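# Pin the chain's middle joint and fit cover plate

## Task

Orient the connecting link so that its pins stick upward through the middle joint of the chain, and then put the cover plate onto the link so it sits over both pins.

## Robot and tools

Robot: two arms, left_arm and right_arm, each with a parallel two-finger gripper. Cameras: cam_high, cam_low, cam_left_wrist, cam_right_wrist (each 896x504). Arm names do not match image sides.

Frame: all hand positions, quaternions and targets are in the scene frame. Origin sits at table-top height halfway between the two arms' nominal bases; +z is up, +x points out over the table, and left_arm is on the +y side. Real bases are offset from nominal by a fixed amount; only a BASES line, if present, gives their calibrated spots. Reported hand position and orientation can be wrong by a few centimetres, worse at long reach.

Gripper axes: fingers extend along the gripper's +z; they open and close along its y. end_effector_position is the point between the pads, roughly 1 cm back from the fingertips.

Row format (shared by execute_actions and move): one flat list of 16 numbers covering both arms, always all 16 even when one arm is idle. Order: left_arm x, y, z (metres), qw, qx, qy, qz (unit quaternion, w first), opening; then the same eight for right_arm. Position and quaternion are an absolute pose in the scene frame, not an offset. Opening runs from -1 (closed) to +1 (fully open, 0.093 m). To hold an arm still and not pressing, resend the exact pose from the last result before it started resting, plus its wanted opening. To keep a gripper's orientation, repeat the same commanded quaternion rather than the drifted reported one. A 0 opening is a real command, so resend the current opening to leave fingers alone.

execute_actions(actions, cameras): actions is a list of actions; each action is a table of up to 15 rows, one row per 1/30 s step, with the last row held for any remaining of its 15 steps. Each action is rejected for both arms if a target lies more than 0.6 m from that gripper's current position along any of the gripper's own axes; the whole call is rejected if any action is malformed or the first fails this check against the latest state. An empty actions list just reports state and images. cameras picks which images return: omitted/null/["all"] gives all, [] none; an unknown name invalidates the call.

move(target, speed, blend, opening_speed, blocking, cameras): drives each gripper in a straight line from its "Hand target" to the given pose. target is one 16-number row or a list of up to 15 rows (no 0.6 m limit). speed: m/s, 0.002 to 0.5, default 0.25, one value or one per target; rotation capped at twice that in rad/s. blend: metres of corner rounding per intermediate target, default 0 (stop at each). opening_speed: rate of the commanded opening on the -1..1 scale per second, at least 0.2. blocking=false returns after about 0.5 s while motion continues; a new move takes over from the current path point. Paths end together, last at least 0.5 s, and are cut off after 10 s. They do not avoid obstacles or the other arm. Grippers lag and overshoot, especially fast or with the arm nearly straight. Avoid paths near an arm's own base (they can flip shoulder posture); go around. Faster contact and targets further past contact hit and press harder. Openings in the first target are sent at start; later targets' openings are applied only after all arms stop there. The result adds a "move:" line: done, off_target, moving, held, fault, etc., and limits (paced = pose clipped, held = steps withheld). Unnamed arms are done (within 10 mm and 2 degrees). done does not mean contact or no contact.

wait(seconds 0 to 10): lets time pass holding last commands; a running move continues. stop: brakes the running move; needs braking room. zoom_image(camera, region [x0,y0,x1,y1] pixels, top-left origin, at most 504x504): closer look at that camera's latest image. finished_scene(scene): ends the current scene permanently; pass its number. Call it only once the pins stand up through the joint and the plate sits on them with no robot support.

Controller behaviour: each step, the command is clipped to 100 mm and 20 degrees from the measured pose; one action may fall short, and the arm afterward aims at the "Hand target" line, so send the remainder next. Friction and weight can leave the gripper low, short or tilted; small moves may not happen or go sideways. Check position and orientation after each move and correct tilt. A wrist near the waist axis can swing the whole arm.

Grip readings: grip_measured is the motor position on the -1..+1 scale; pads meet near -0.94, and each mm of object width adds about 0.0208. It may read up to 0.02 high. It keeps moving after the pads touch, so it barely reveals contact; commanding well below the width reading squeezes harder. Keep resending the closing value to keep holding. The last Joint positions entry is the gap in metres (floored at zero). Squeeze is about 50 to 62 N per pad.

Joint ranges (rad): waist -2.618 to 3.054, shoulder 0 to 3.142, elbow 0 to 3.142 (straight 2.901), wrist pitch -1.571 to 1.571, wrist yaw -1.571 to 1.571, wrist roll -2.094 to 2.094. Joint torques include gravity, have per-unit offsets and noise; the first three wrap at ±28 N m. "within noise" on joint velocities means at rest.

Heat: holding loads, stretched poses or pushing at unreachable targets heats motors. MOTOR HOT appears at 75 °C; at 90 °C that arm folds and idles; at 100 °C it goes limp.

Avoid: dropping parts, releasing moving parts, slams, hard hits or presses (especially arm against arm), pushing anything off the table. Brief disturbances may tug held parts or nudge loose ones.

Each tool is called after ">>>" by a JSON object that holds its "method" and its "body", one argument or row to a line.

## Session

>>> {"method": "execute_actions", "body": {
  "actions": []
}}

Scene clock: 0.00 s.
left_arm: end_effector_position=(+0.3515, +0.2248, +0.1202) grip_measured=+1.000 end_effector_quat_wxyz=(+0.613, +0.017, +0.790, -0.012) | right_arm: end_effector_position=(+0.4336, -0.3945, +0.1017) grip_measured=+1.000 end_effector_quat_wxyz=(+0.594, +0.078, +0.800, +0.015)
Joint positions: left_arm=[0.042 1.51 0.378 0.88 0.064 0.018 0.093] | right_arm=[-0.054 1.542 0.354 0.89 0.009 0.126 0.093]
Joint velocities: within noise
Joint torques (N m): no reading
Motor temperatures (°C): left_arm=[29 35 43 37 29 30 28] | right_arm=[28 37 34 30 29 27 32]
Heat: left arm: 43 °C; right arm: 37 °C.
Hand target: left_arm +0.3520, +0.2248, +0.1209; +0.612, +0.017, +0.791, -0.012 | right_arm +0.4342, -0.3946, +0.1026; +0.594, +0.078, +0.800, +0.015
Tool commands: left_gripper/opening=+1.0 right_gripper/opening=+1.0

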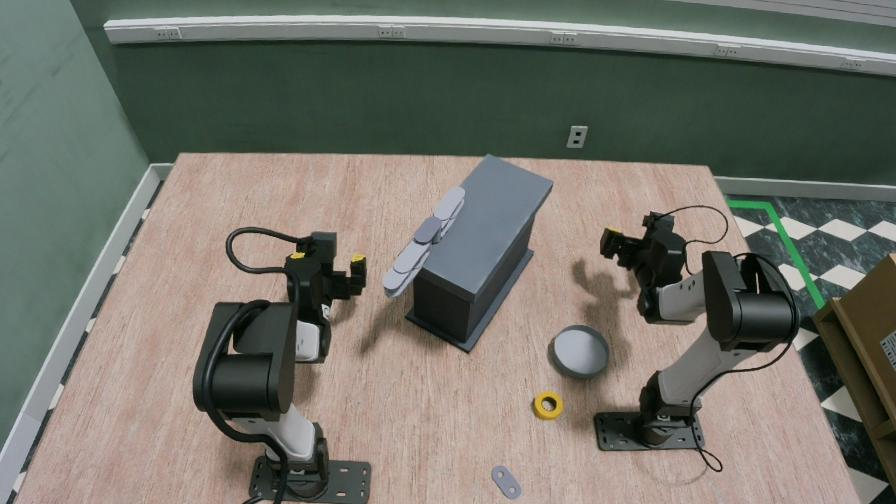

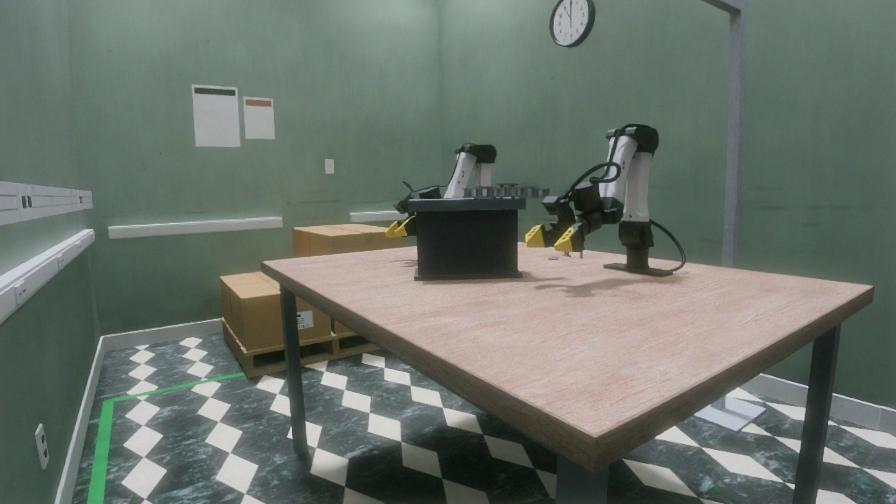

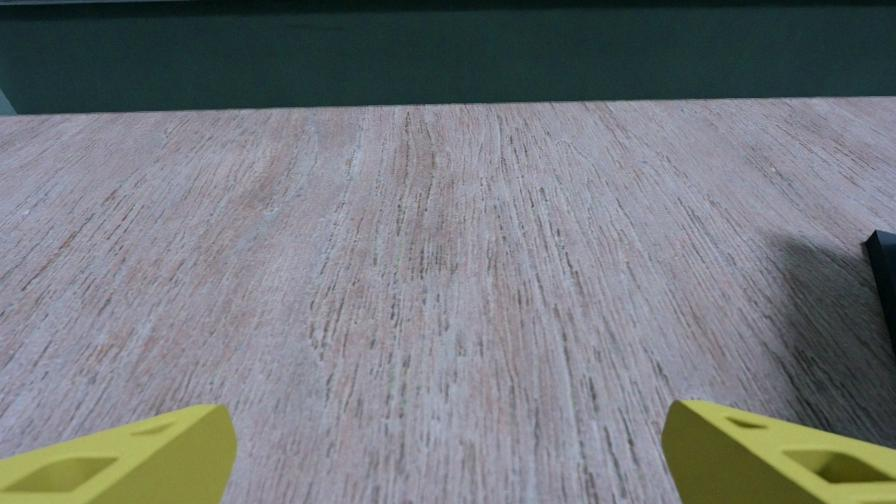

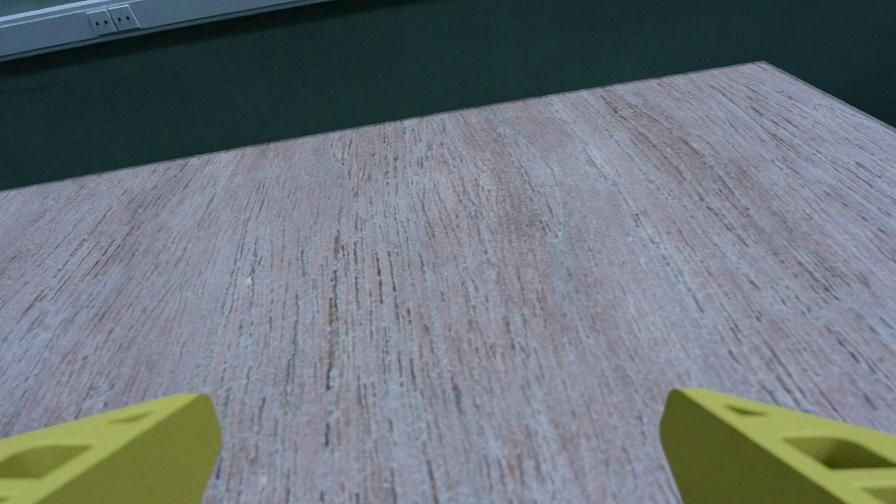

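>>> {"method": "zoom_image", "body": {
  "camera": "cam_high",
  "region": [360, 140, 560, 360]
}}

>>> {"method": "zoom_image", "body": {
  "camera": "cam_low",
  "region": [380, 150, 620, 300]
}}

>>> {"method": "zoom_image", "body": {
  "camera": "cam_high",
  "region": [440, 300, 680, 504]
}}

Scaled by 2.291 from the camera's 896x504 image, which has a finer 1280x720 frame.

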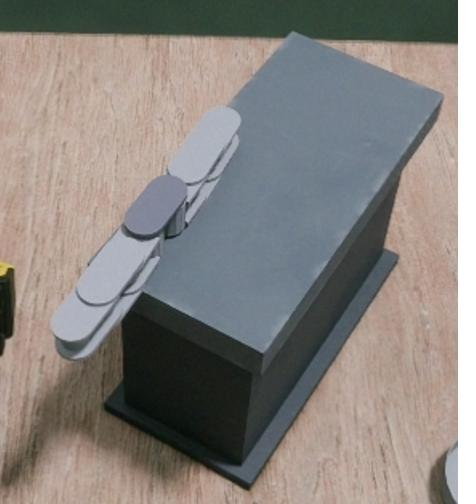

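Scaled by 2.100 from the camera's 896x504 image, which has a finer 1280x720 frame.

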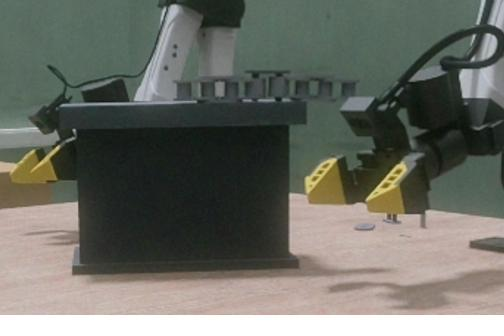

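Scaled by 2.100 from the camera's 896x504 image, which has a finer 1280x720 frame.

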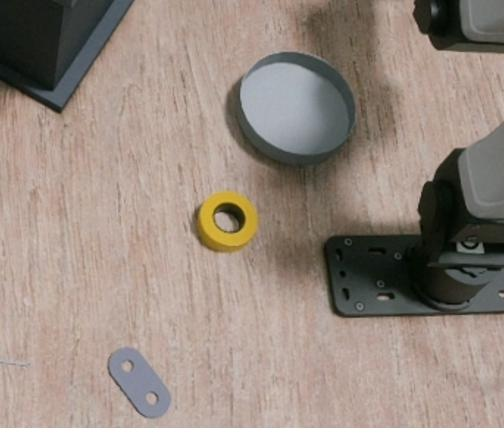

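>>> {"method": "move", "body": {
  "target": [
    [0.25,0.24,0.28,0.4403,0.2667,0.8459,-0.1388,0.0,0.30,-0.30,0.28,0.4266,-0.3394,0.8195,0.1767,0.0],
    [0.19,0.17,0.38,0.4403,0.2667,0.8459,-0.1388,0.0,0.22,-0.09,0.38,0.4266,-0.3394,0.8195,0.1767,0.0]
  ],
  "speed": 0.25,
  "blend": [0.05,0]
}}

Scene clock: 8.50 s.
left_arm: end_effector_position=(+0.1933, +0.1700, +0.3793) grip_measured=+0.001 end_effector_quat_wxyz=(+0.446, +0.273, +0.841, -0.139) | right_arm: end_effector_position=(+0.2209, -0.0910, +0.3777) grip_measured=+0.003 end_effector_quat_wxyz=(+0.428, -0.341, +0.818, +0.178)
Joint positions: left_arm=[0.213 1.087 1.636 -1.33 0.643 0.547 0.045] | right_arm=[1.158 1.251 1.666 -1.052 0.294 0.21 0.045]
Joint velocities: within noise
Joint torques (N m): left_arm=[-0.65 -0.7 6.28 1.39 0.18 -0.19] | right_arm=[0.57 -2.37 8.32 1.68 0.07 0.25]
Motor temperatures (°C): left_arm=[29 36 44 39 29 30 28] | right_arm=[28 38 36 32 30 27 32]
Heat: left arm: 44 °C; right arm: 38 °C.
Hand target: left_arm +0.1899, +0.1700, +0.3800; +0.441, +0.267, +0.846, -0.139 | right_arm +0.2200, -0.0900, +0.3799; +0.427, -0.340, +0.819, +0.177
Off the commanded pose: left_arm 0.003 m, 1 deg | right_arm 0.003 m, 0 deg.
move: done

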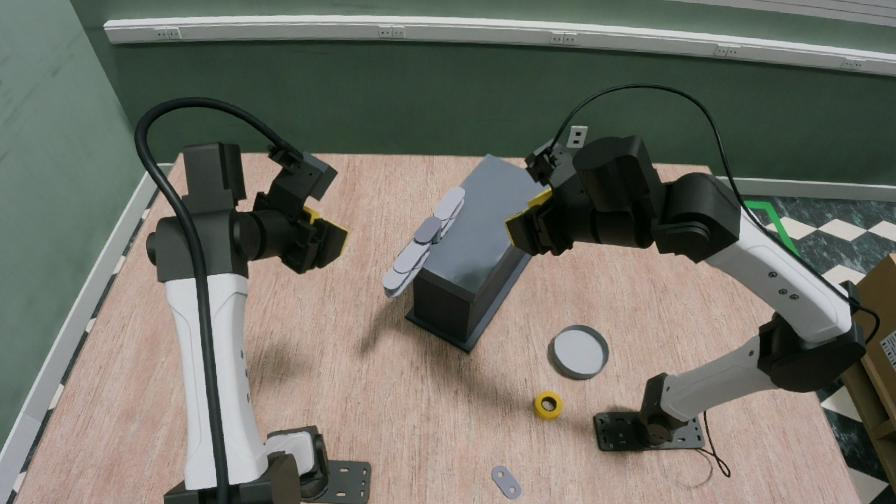

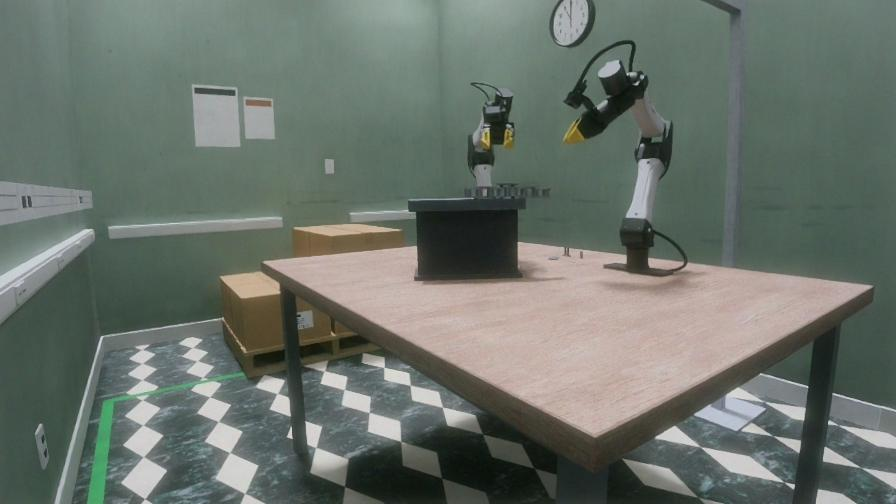

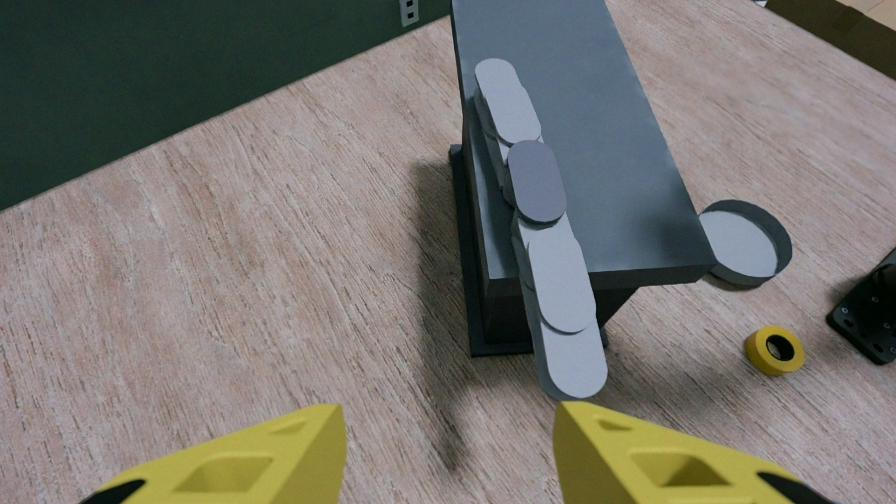

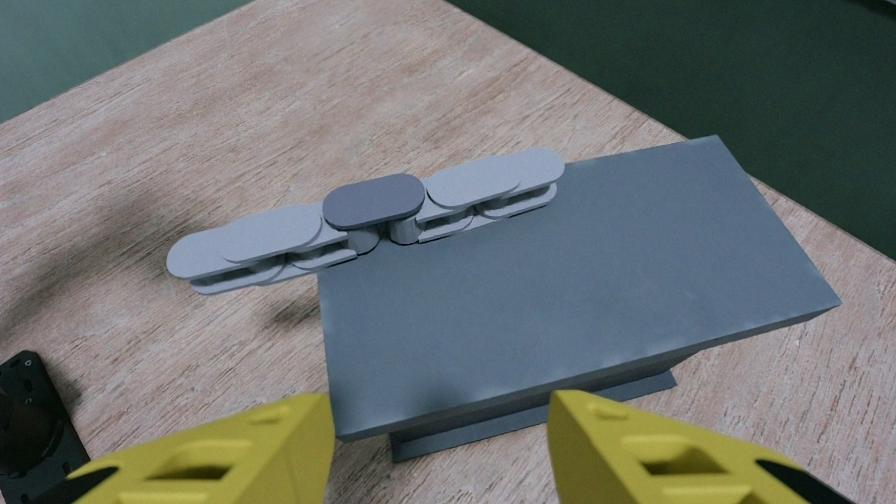

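>>> {"method": "zoom_image", "body": {
  "camera": "cam_left_wrist",
  "region": [440, 30, 720, 410]
}}

>>> {"method": "zoom_image", "body": {
  "camera": "cam_right_wrist",
  "region": [150, 130, 600, 310]
}}

Scaled by 1.326 from the camera's 896x504 image, which has a finer 1280x720 frame.

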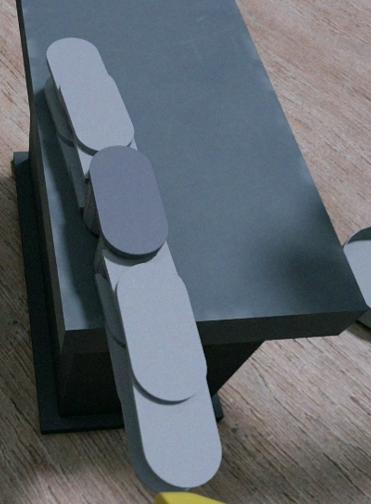

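Scaled by 1.120 from the camera's 896x504 image, which has a finer 1280x720 frame.

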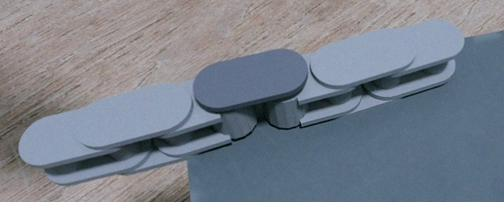

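>>> {"method": "move", "body": {
  "target": [0.233,0.064,0.285,0.3821,0.2301,0.8895,-0.0988,0.3,0.2199,-0.09,0.38,0.4266,-0.3394,0.8195,0.1767,0.0],
  "speed": 0.15,
  "cameras": ["cam_left_wrist","cam_right_wrist"]
}}

Scene clock: 16.53 s.
left_arm: end_effector_position=(+0.2308, +0.0649, +0.2879) grip_measured=+0.298 end_effector_quat_wxyz=(+0.383, +0.236, +0.887, -0.101) | right_arm: end_effector_position=(+0.2210, -0.0913, +0.3775) grip_measured=+0.003 end_effector_quat_wxyz=(+0.428, -0.341, +0.818, +0.177)
Joint positions: left_arm=[-0.515 1.148 1.315 -0.924 -0.01 -0.008 0.06] | right_arm=[1.158 1.251 1.666 -1.053 0.296 0.211 0.045]
Joint velocities: within noise
Joint torques (N m): left_arm=[-0.66 -2 5.86 1.79 -0.16 -0.19] | right_arm=[0.59 -2.41 8.34 1.71 0.09 0.26]
Motor temperatures (°C): left_arm=[29 35 44 40 29 30 28] | right_arm=[28 38 36 33 30 27 32]
Heat: left arm: 44 °C; right arm: 38 °C.
Hand target: left_arm +0.2330, +0.0640, +0.2851; +0.382, +0.230, +0.889, -0.099 | right_arm +0.2199, -0.0899, +0.3799; +0.427, -0.340, +0.819, +0.177
Off the commanded pose: left_arm 0.004 m, 1 deg | right_arm 0.003 m, 0 deg.
move: done
Images, in order (width x height): cam_left_wrist 896x504, cam_right_wrist 896x504.

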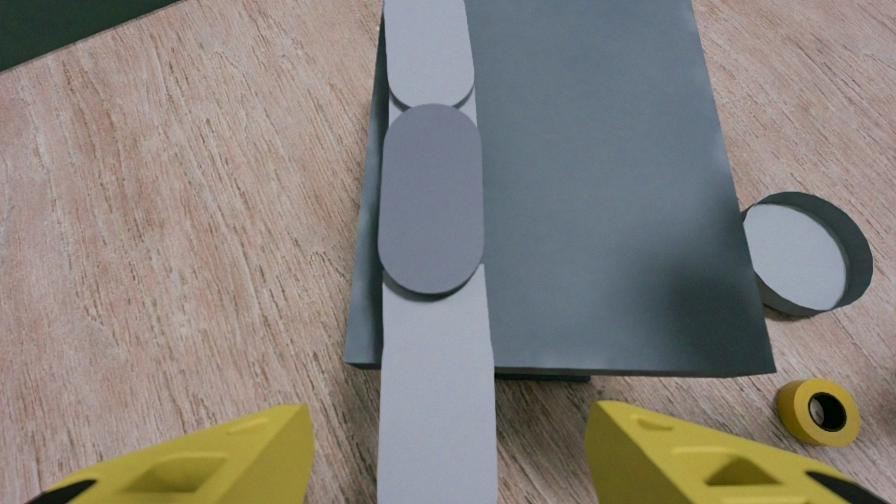

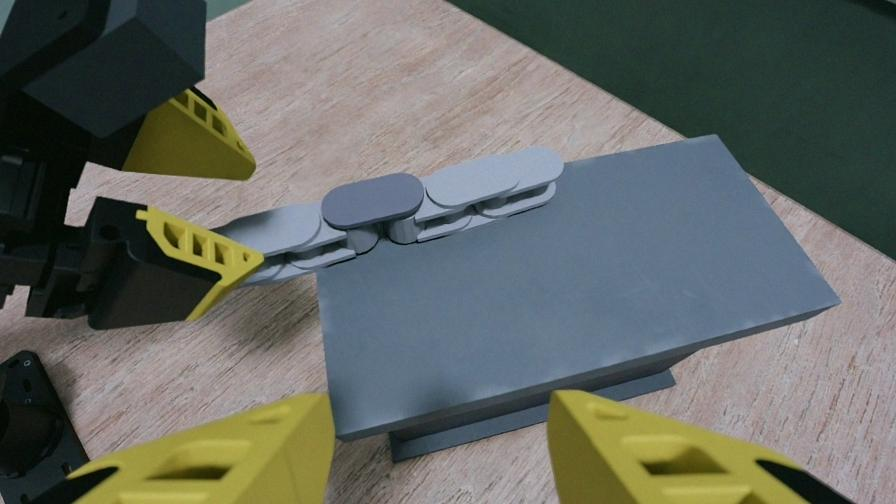

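>>> {"method": "move", "body": {
  "target": [0.248,0.060,0.248,0.3821,0.2301,0.8895,-0.0988,0.3,0.2199,-0.09,0.38,0.4266,-0.3394,0.8195,0.1767,0.0],
  "speed": 0.08,
  "cameras": ["cam_left_wrist","cam_right_wrist"]
}}

>>> {"method": "zoom_image", "body": {
  "camera": "cam_right_wrist",
  "region": [50, 50, 600, 350]
}}

Scene clock: 18.97 s.
left_arm: end_effector_position=(+0.2453, +0.0596, +0.2533) grip_measured=+0.298 end_effector_quat_wxyz=(+0.386, +0.232, +0.887, -0.100) | right_arm: end_effector_position=(+0.2209, -0.0913, +0.3774) grip_measured=+0.003 end_effector_quat_wxyz=(+0.428, -0.341, +0.818, +0.177)
Joint positions: left_arm=[-0.507 1.155 1.17 -0.765 -0.011 -0.009 0.06] | right_arm=[1.158 1.251 1.666 -1.054 0.296 0.211 0.045]
Joint velocities: within noise
Joint torques (N m): left_arm=[0.28 -2.1 5.9 1.84 -0.02 -0.05] | right_arm=[0.59 -2.39 8.32 1.71 0.09 0.25]
Motor temperatures (°C): left_arm=[29 35 44 40 29 30 28] | right_arm=[28 38 36 33 30 27 32]
Heat: left arm: 44 °C; right arm: 38 °C.
Hand target: left_arm +0.2479, +0.0600, +0.2481; +0.382, +0.230, +0.890, -0.099 | right_arm +0.2199, -0.0900, +0.3798; +0.427, -0.340, +0.819, +0.177
Off the commanded pose: left_arm 0.006 m, 1 deg | right_arm 0.003 m, 0 deg.
move: done
Images, in order (width x height): cam_left_wrist 896x504, cam_right_wrist 896x504.

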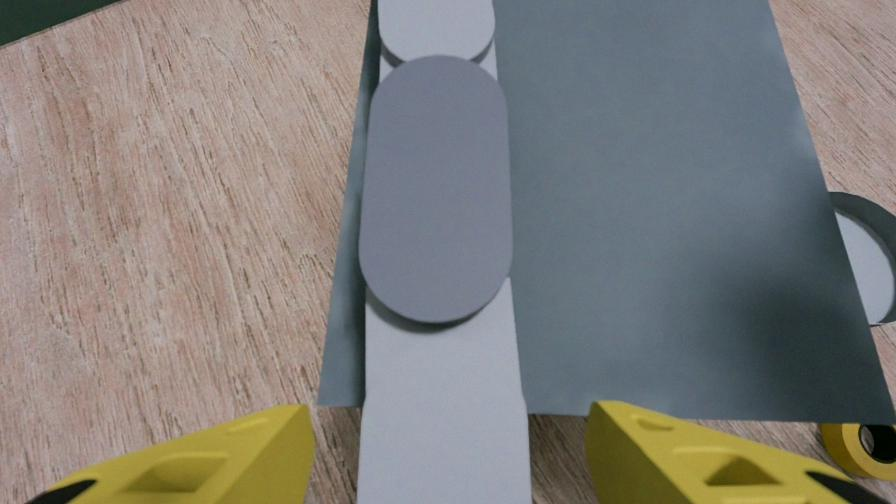

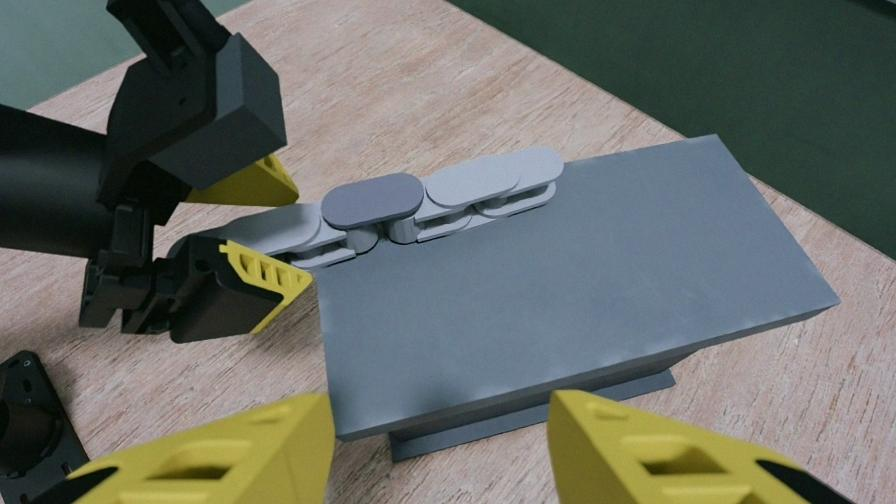

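Region (50, 50, 600, 350) is 550x300 pixels. A region can be at most 504 by 504 pixels.

>>> {"method": "execute_actions", "body": {
  "actions": []
}}

Scene clock: 21.43 s.
left_arm: end_effector_position=(+0.2455, +0.0595, +0.2535) grip_measured=+0.298 end_effector_quat_wxyz=(+0.387, +0.232, +0.887, -0.101) | right_arm: end_effector_position=(+0.2210, -0.0914, +0.3774) grip_measured=+0.003 end_effector_quat_wxyz=(+0.428, -0.341, +0.818, +0.177)
Joint positions: left_arm=[-0.507 1.155 1.17 -0.764 -0.011 -0.009 0.06] | right_arm=[1.158 1.251 1.666 -1.054 0.296 0.211 0.045]
Joint velocities: within noise
Joint torques (N m): left_arm=[0.27 -2.13 5.9 1.82 -0.01 -0.04] | right_arm=[0.59 -2.39 8.34 1.71 0.09 0.25]
Motor temperatures (°C): left_arm=[29 35 44 41 29 30 28] | right_arm=[28 38 37 33 30 27 32]
Heat: left arm: 44 °C; right arm: 38 °C.
Hand target: left_arm +0.2479, +0.0600, +0.2482; +0.382, +0.230, +0.889, -0.099 | right_arm +0.2199, -0.0900, +0.3799; +0.427, -0.340, +0.819, +0.177
Tool commands: left_gripper/opening=+0.3 right_gripper/opening=+0.0
Off the commanded pose: left_arm 0.006 m, 1 deg | right_arm 0.003 m, 0 deg.

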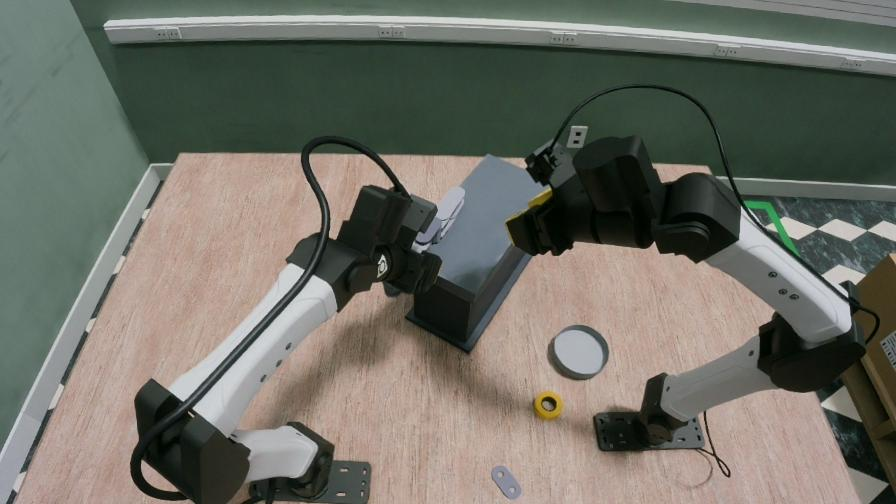

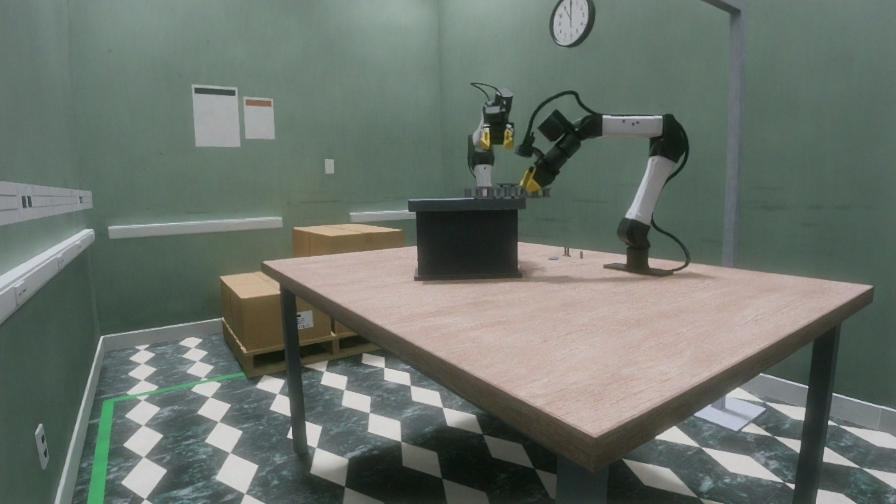

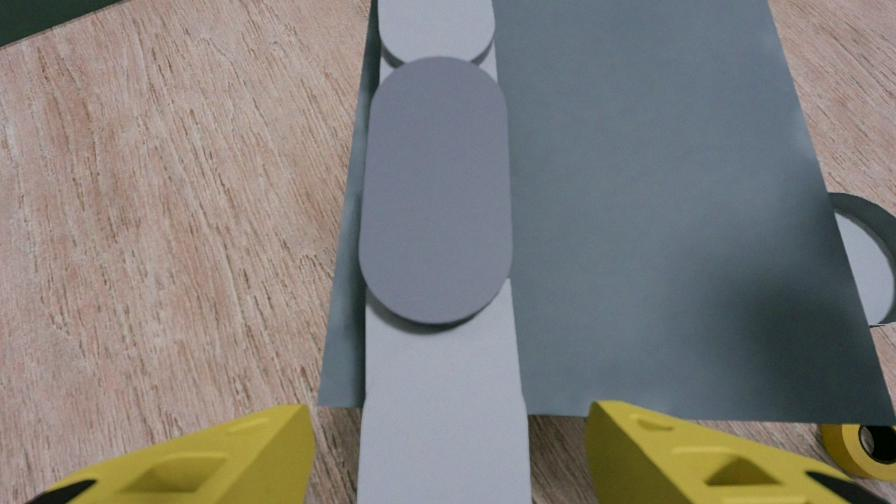

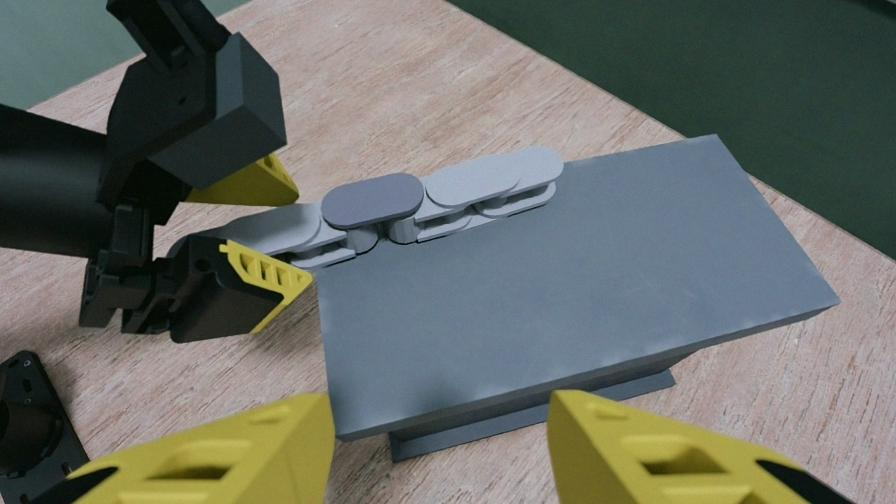

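>>> {"method": "move", "body": {
  "target": [
    [0.248,0.060,0.226,0.3821,0.2301,0.8895,-0.0988,0.3,0.2199,-0.09,0.38,0.4266,-0.3394,0.8195,0.1767,0.0]
  ],
  "speed": 0.06
}}

>>> {"method": "move", "body": {
  "target": [
    [0.248,0.060,0.226,0.3821,0.2301,0.8895,-0.0988,-0.65,0.2199,-0.09,0.38,0.4266,-0.3394,0.8195,0.1767,0.0]
  ],
  "speed": 0.06,
  "opening_speed": 0.6
}}

Scene clock: 22.80 s.
left_arm: end_effector_position=(+0.2452, +0.0596, +0.2321) grip_measured=+0.298 end_effector_quat_wxyz=(+0.383, +0.232, +0.889, -0.100) | right_arm: end_effector_position=(+0.2210, -0.0914, +0.3774) grip_measured=+0.003 end_effector_quat_wxyz=(+0.428, -0.341, +0.818, +0.177)
Joint positions: left_arm=[-0.507 1.143 1.082 -0.697 -0.01 -0.009 0.06] | right_arm=[1.158 1.251 1.666 -1.054 0.296 0.211 0.045]
Joint velocities: within noise
Joint torques (N m): left_arm=[0.28 -2.5 5.22 1.98 -0.02 -0.04] | right_arm=[0.59 -2.39 8.32 1.71 0.09 0.25]
Motor temperatures (°C): left_arm=[29 35 45 41 29 30 28] | right_arm=[28 38 37 33 30 27 32]
Heat: left arm: 45 °C; right arm: 38 °C.
Hand target: left_arm +0.2479, +0.0601, +0.2261; +0.382, +0.230, +0.890, -0.099 | right_arm +0.2199, -0.0900, +0.3799; +0.427, -0.340, +0.819, +0.177
Off the commanded pose: left_arm 0.007 m, 0 deg | right_arm 0.003 m, 0 deg.
move: done

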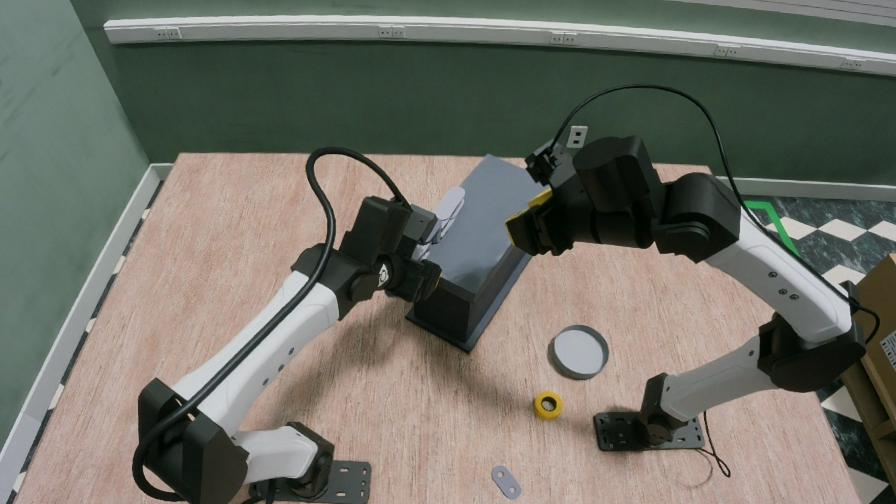

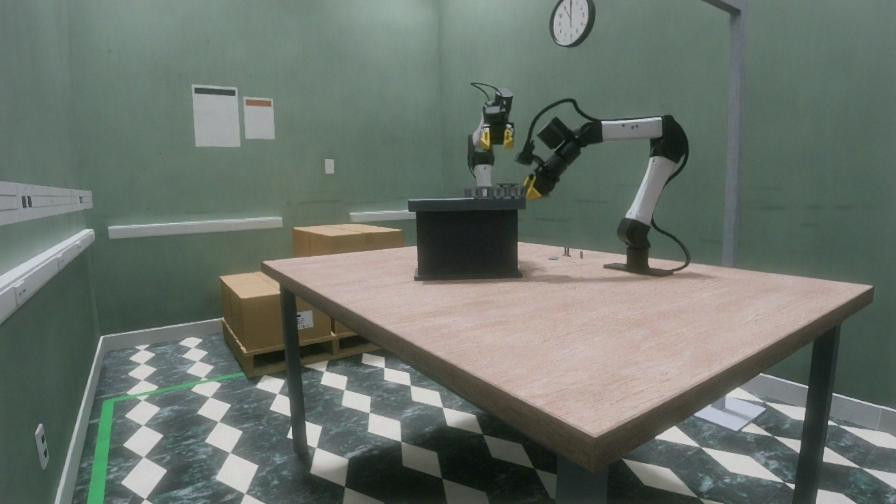

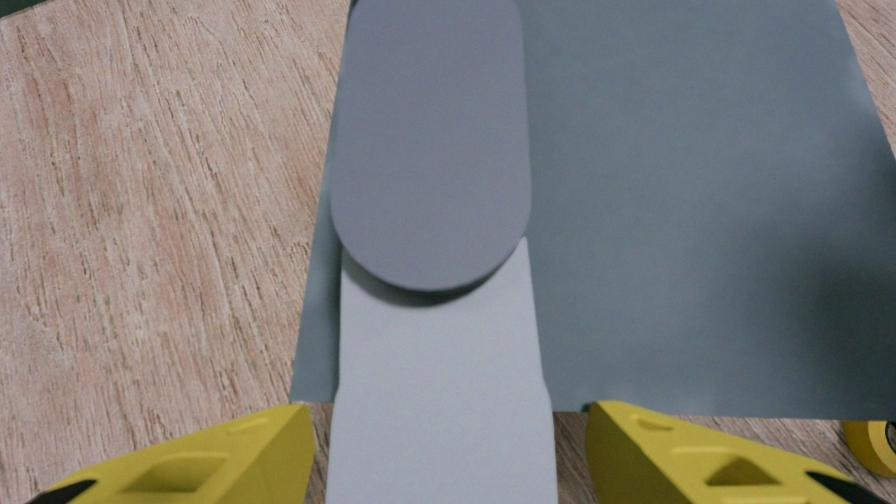

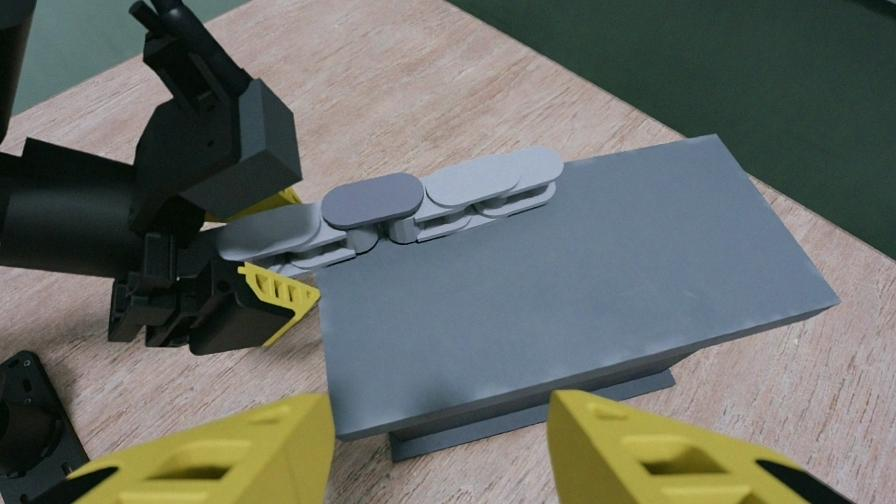

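Scene clock: 24.60 s.
left_arm: end_effector_position=(+0.2434, +0.0548, +0.2321) grip_measured=-0.461 end_effector_quat_wxyz=(+0.381, +0.238, +0.886, -0.114) | right_arm: end_effector_position=(+0.2210, -0.0914, +0.3774) grip_measured=+0.003 end_effector_quat_wxyz=(+0.428, -0.341, +0.818, +0.177)
Joint positions: left_arm=[-0.507 1.143 1.079 -0.689 0.02 -0.009 0.023] | right_arm=[1.158 1.251 1.666 -1.054 0.296 0.211 0.045]
Joint velocities: within noise
Joint torques (N m): left_arm=[0.31 -2.47 5.38 1.87 -0.29 -0.04] | right_arm=[0.61 -2.39 8.34 1.71 0.08 0.25]
Motor temperatures (°C): left_arm=[29 35 45 41 29 30 28] | right_arm=[28 37 37 33 30 27 32]
Heat: left arm: 45 °C; right arm: 37 °C.
Hand target: left_arm +0.2477, +0.0600, +0.2261; +0.382, +0.230, +0.890, -0.099 | right_arm +0.2199, -0.0900, +0.3799; +0.427, -0.340, +0.819, +0.177
Off the commanded pose: left_arm 0.009 m, 2 deg | right_arm 0.003 m, 0 deg.
move: done

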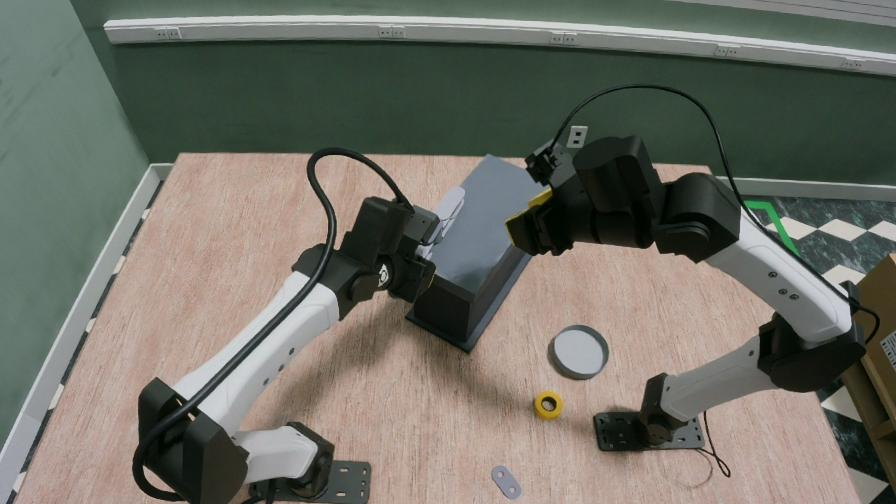

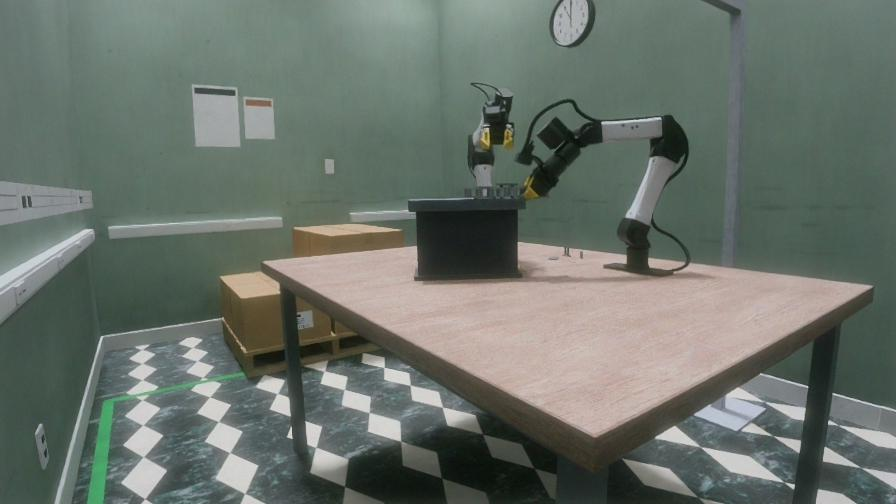

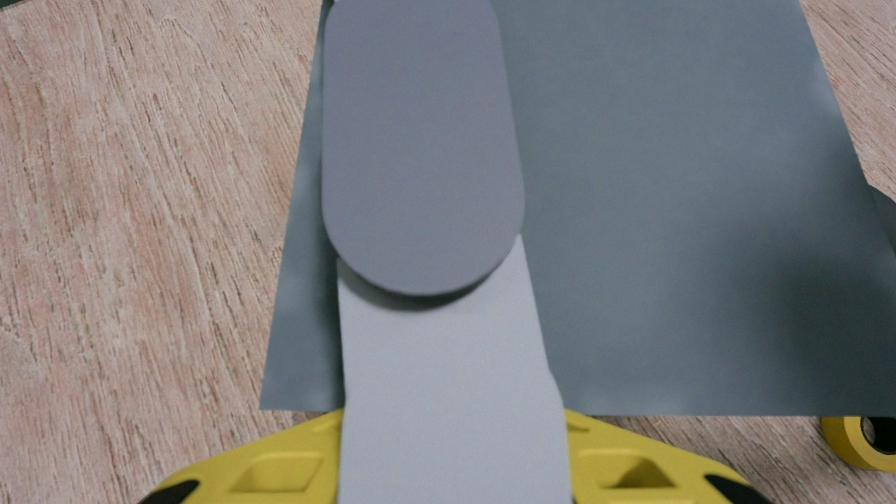

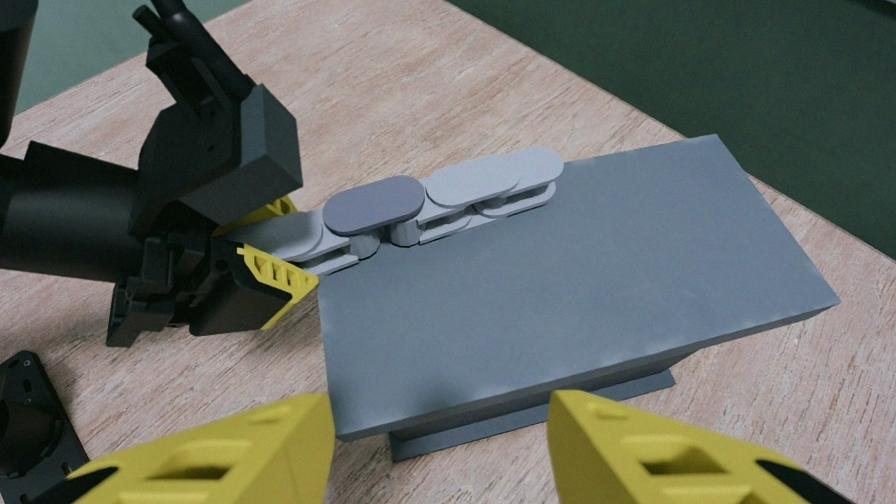

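>>> {"method": "move", "body": {
  "target": [
    [0.287,0.037,0.229,0.3821,0.2301,0.8895,-0.0988,-0.65,0.2199,-0.09,0.38,0.4266,-0.3394,0.8195,0.1767,0.0]
  ],
  "speed": 0.05
}}

Scene clock: 26.37 s.
left_arm: end_effector_position=(+0.2455, +0.0536, +0.2304) grip_measured=-0.461 end_effector_quat_wxyz=(+0.339, +0.242, +0.903, -0.102) | right_arm: end_effector_position=(+0.2210, -0.0914, +0.3774) grip_measured=+0.003 end_effector_quat_wxyz=(+0.428, -0.341, +0.818, +0.177)
Joint positions: left_arm=[-0.507 1.224 1.184 -0.808 0.02 -0.009 0.023] | right_arm=[1.158 1.251 1.666 -1.054 0.296 0.211 0.045]
Joint velocities: within noise
Joint torques (N m): left_arm=[0.12 3.48 6.19 3.14 -0.29 -0.06] | right_arm=[0.59 -2.39 8.34 1.71 0.08 0.25]
Motor temperatures (°C): left_arm=[29 35 45 42 29 30 28] | right_arm=[28 37 37 33 30 27 32]
Heat: left arm: 45 °C; right arm: 37 °C.
Hand target: left_arm +0.2806, +0.0405, +0.2297; +0.379, +0.230, +0.891, -0.099 | right_arm +0.2199, -0.0900, +0.3799; +0.427, -0.340, +0.819, +0.177
Off the commanded pose: left_arm 0.045 m, 5 deg | right_arm 0.003 m, 0 deg.
move: off_target (left_arm)

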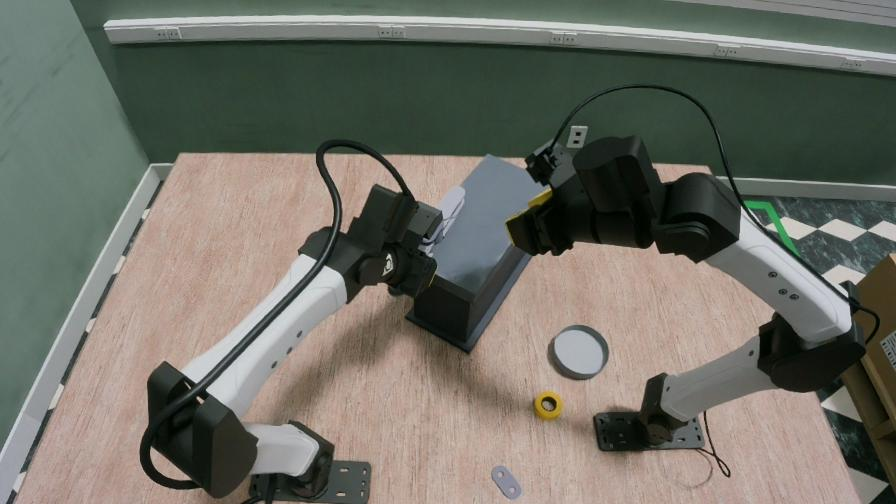

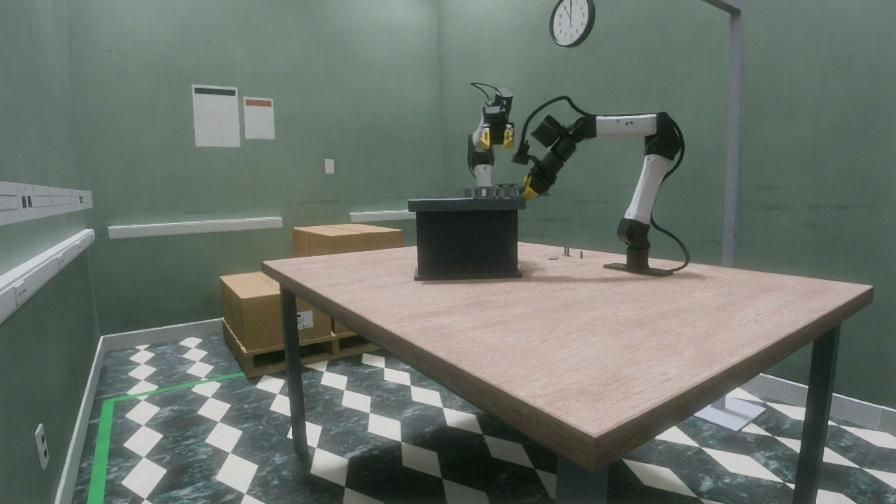

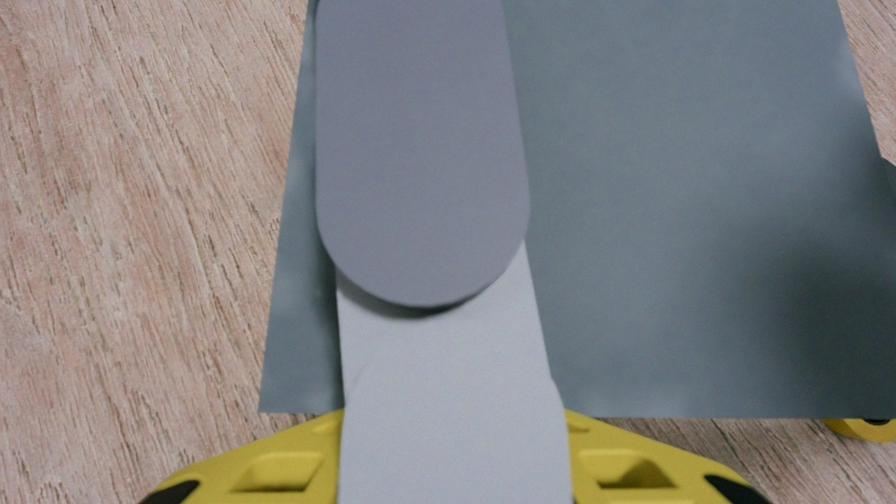

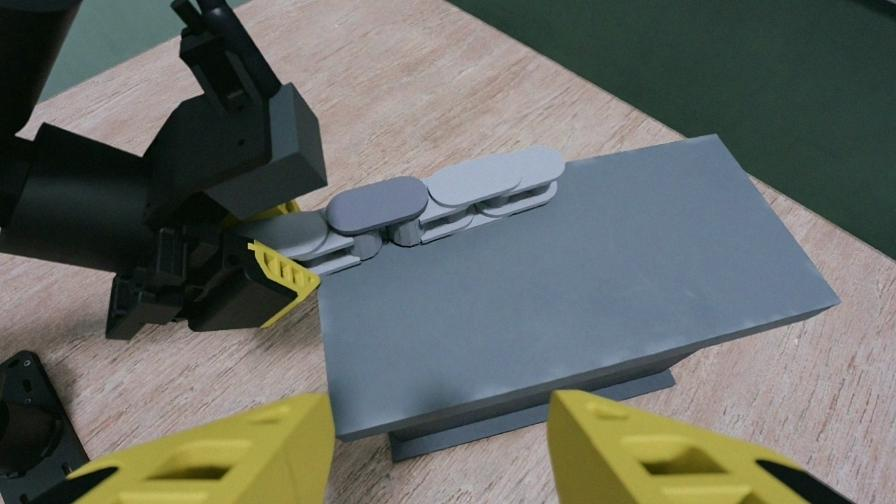

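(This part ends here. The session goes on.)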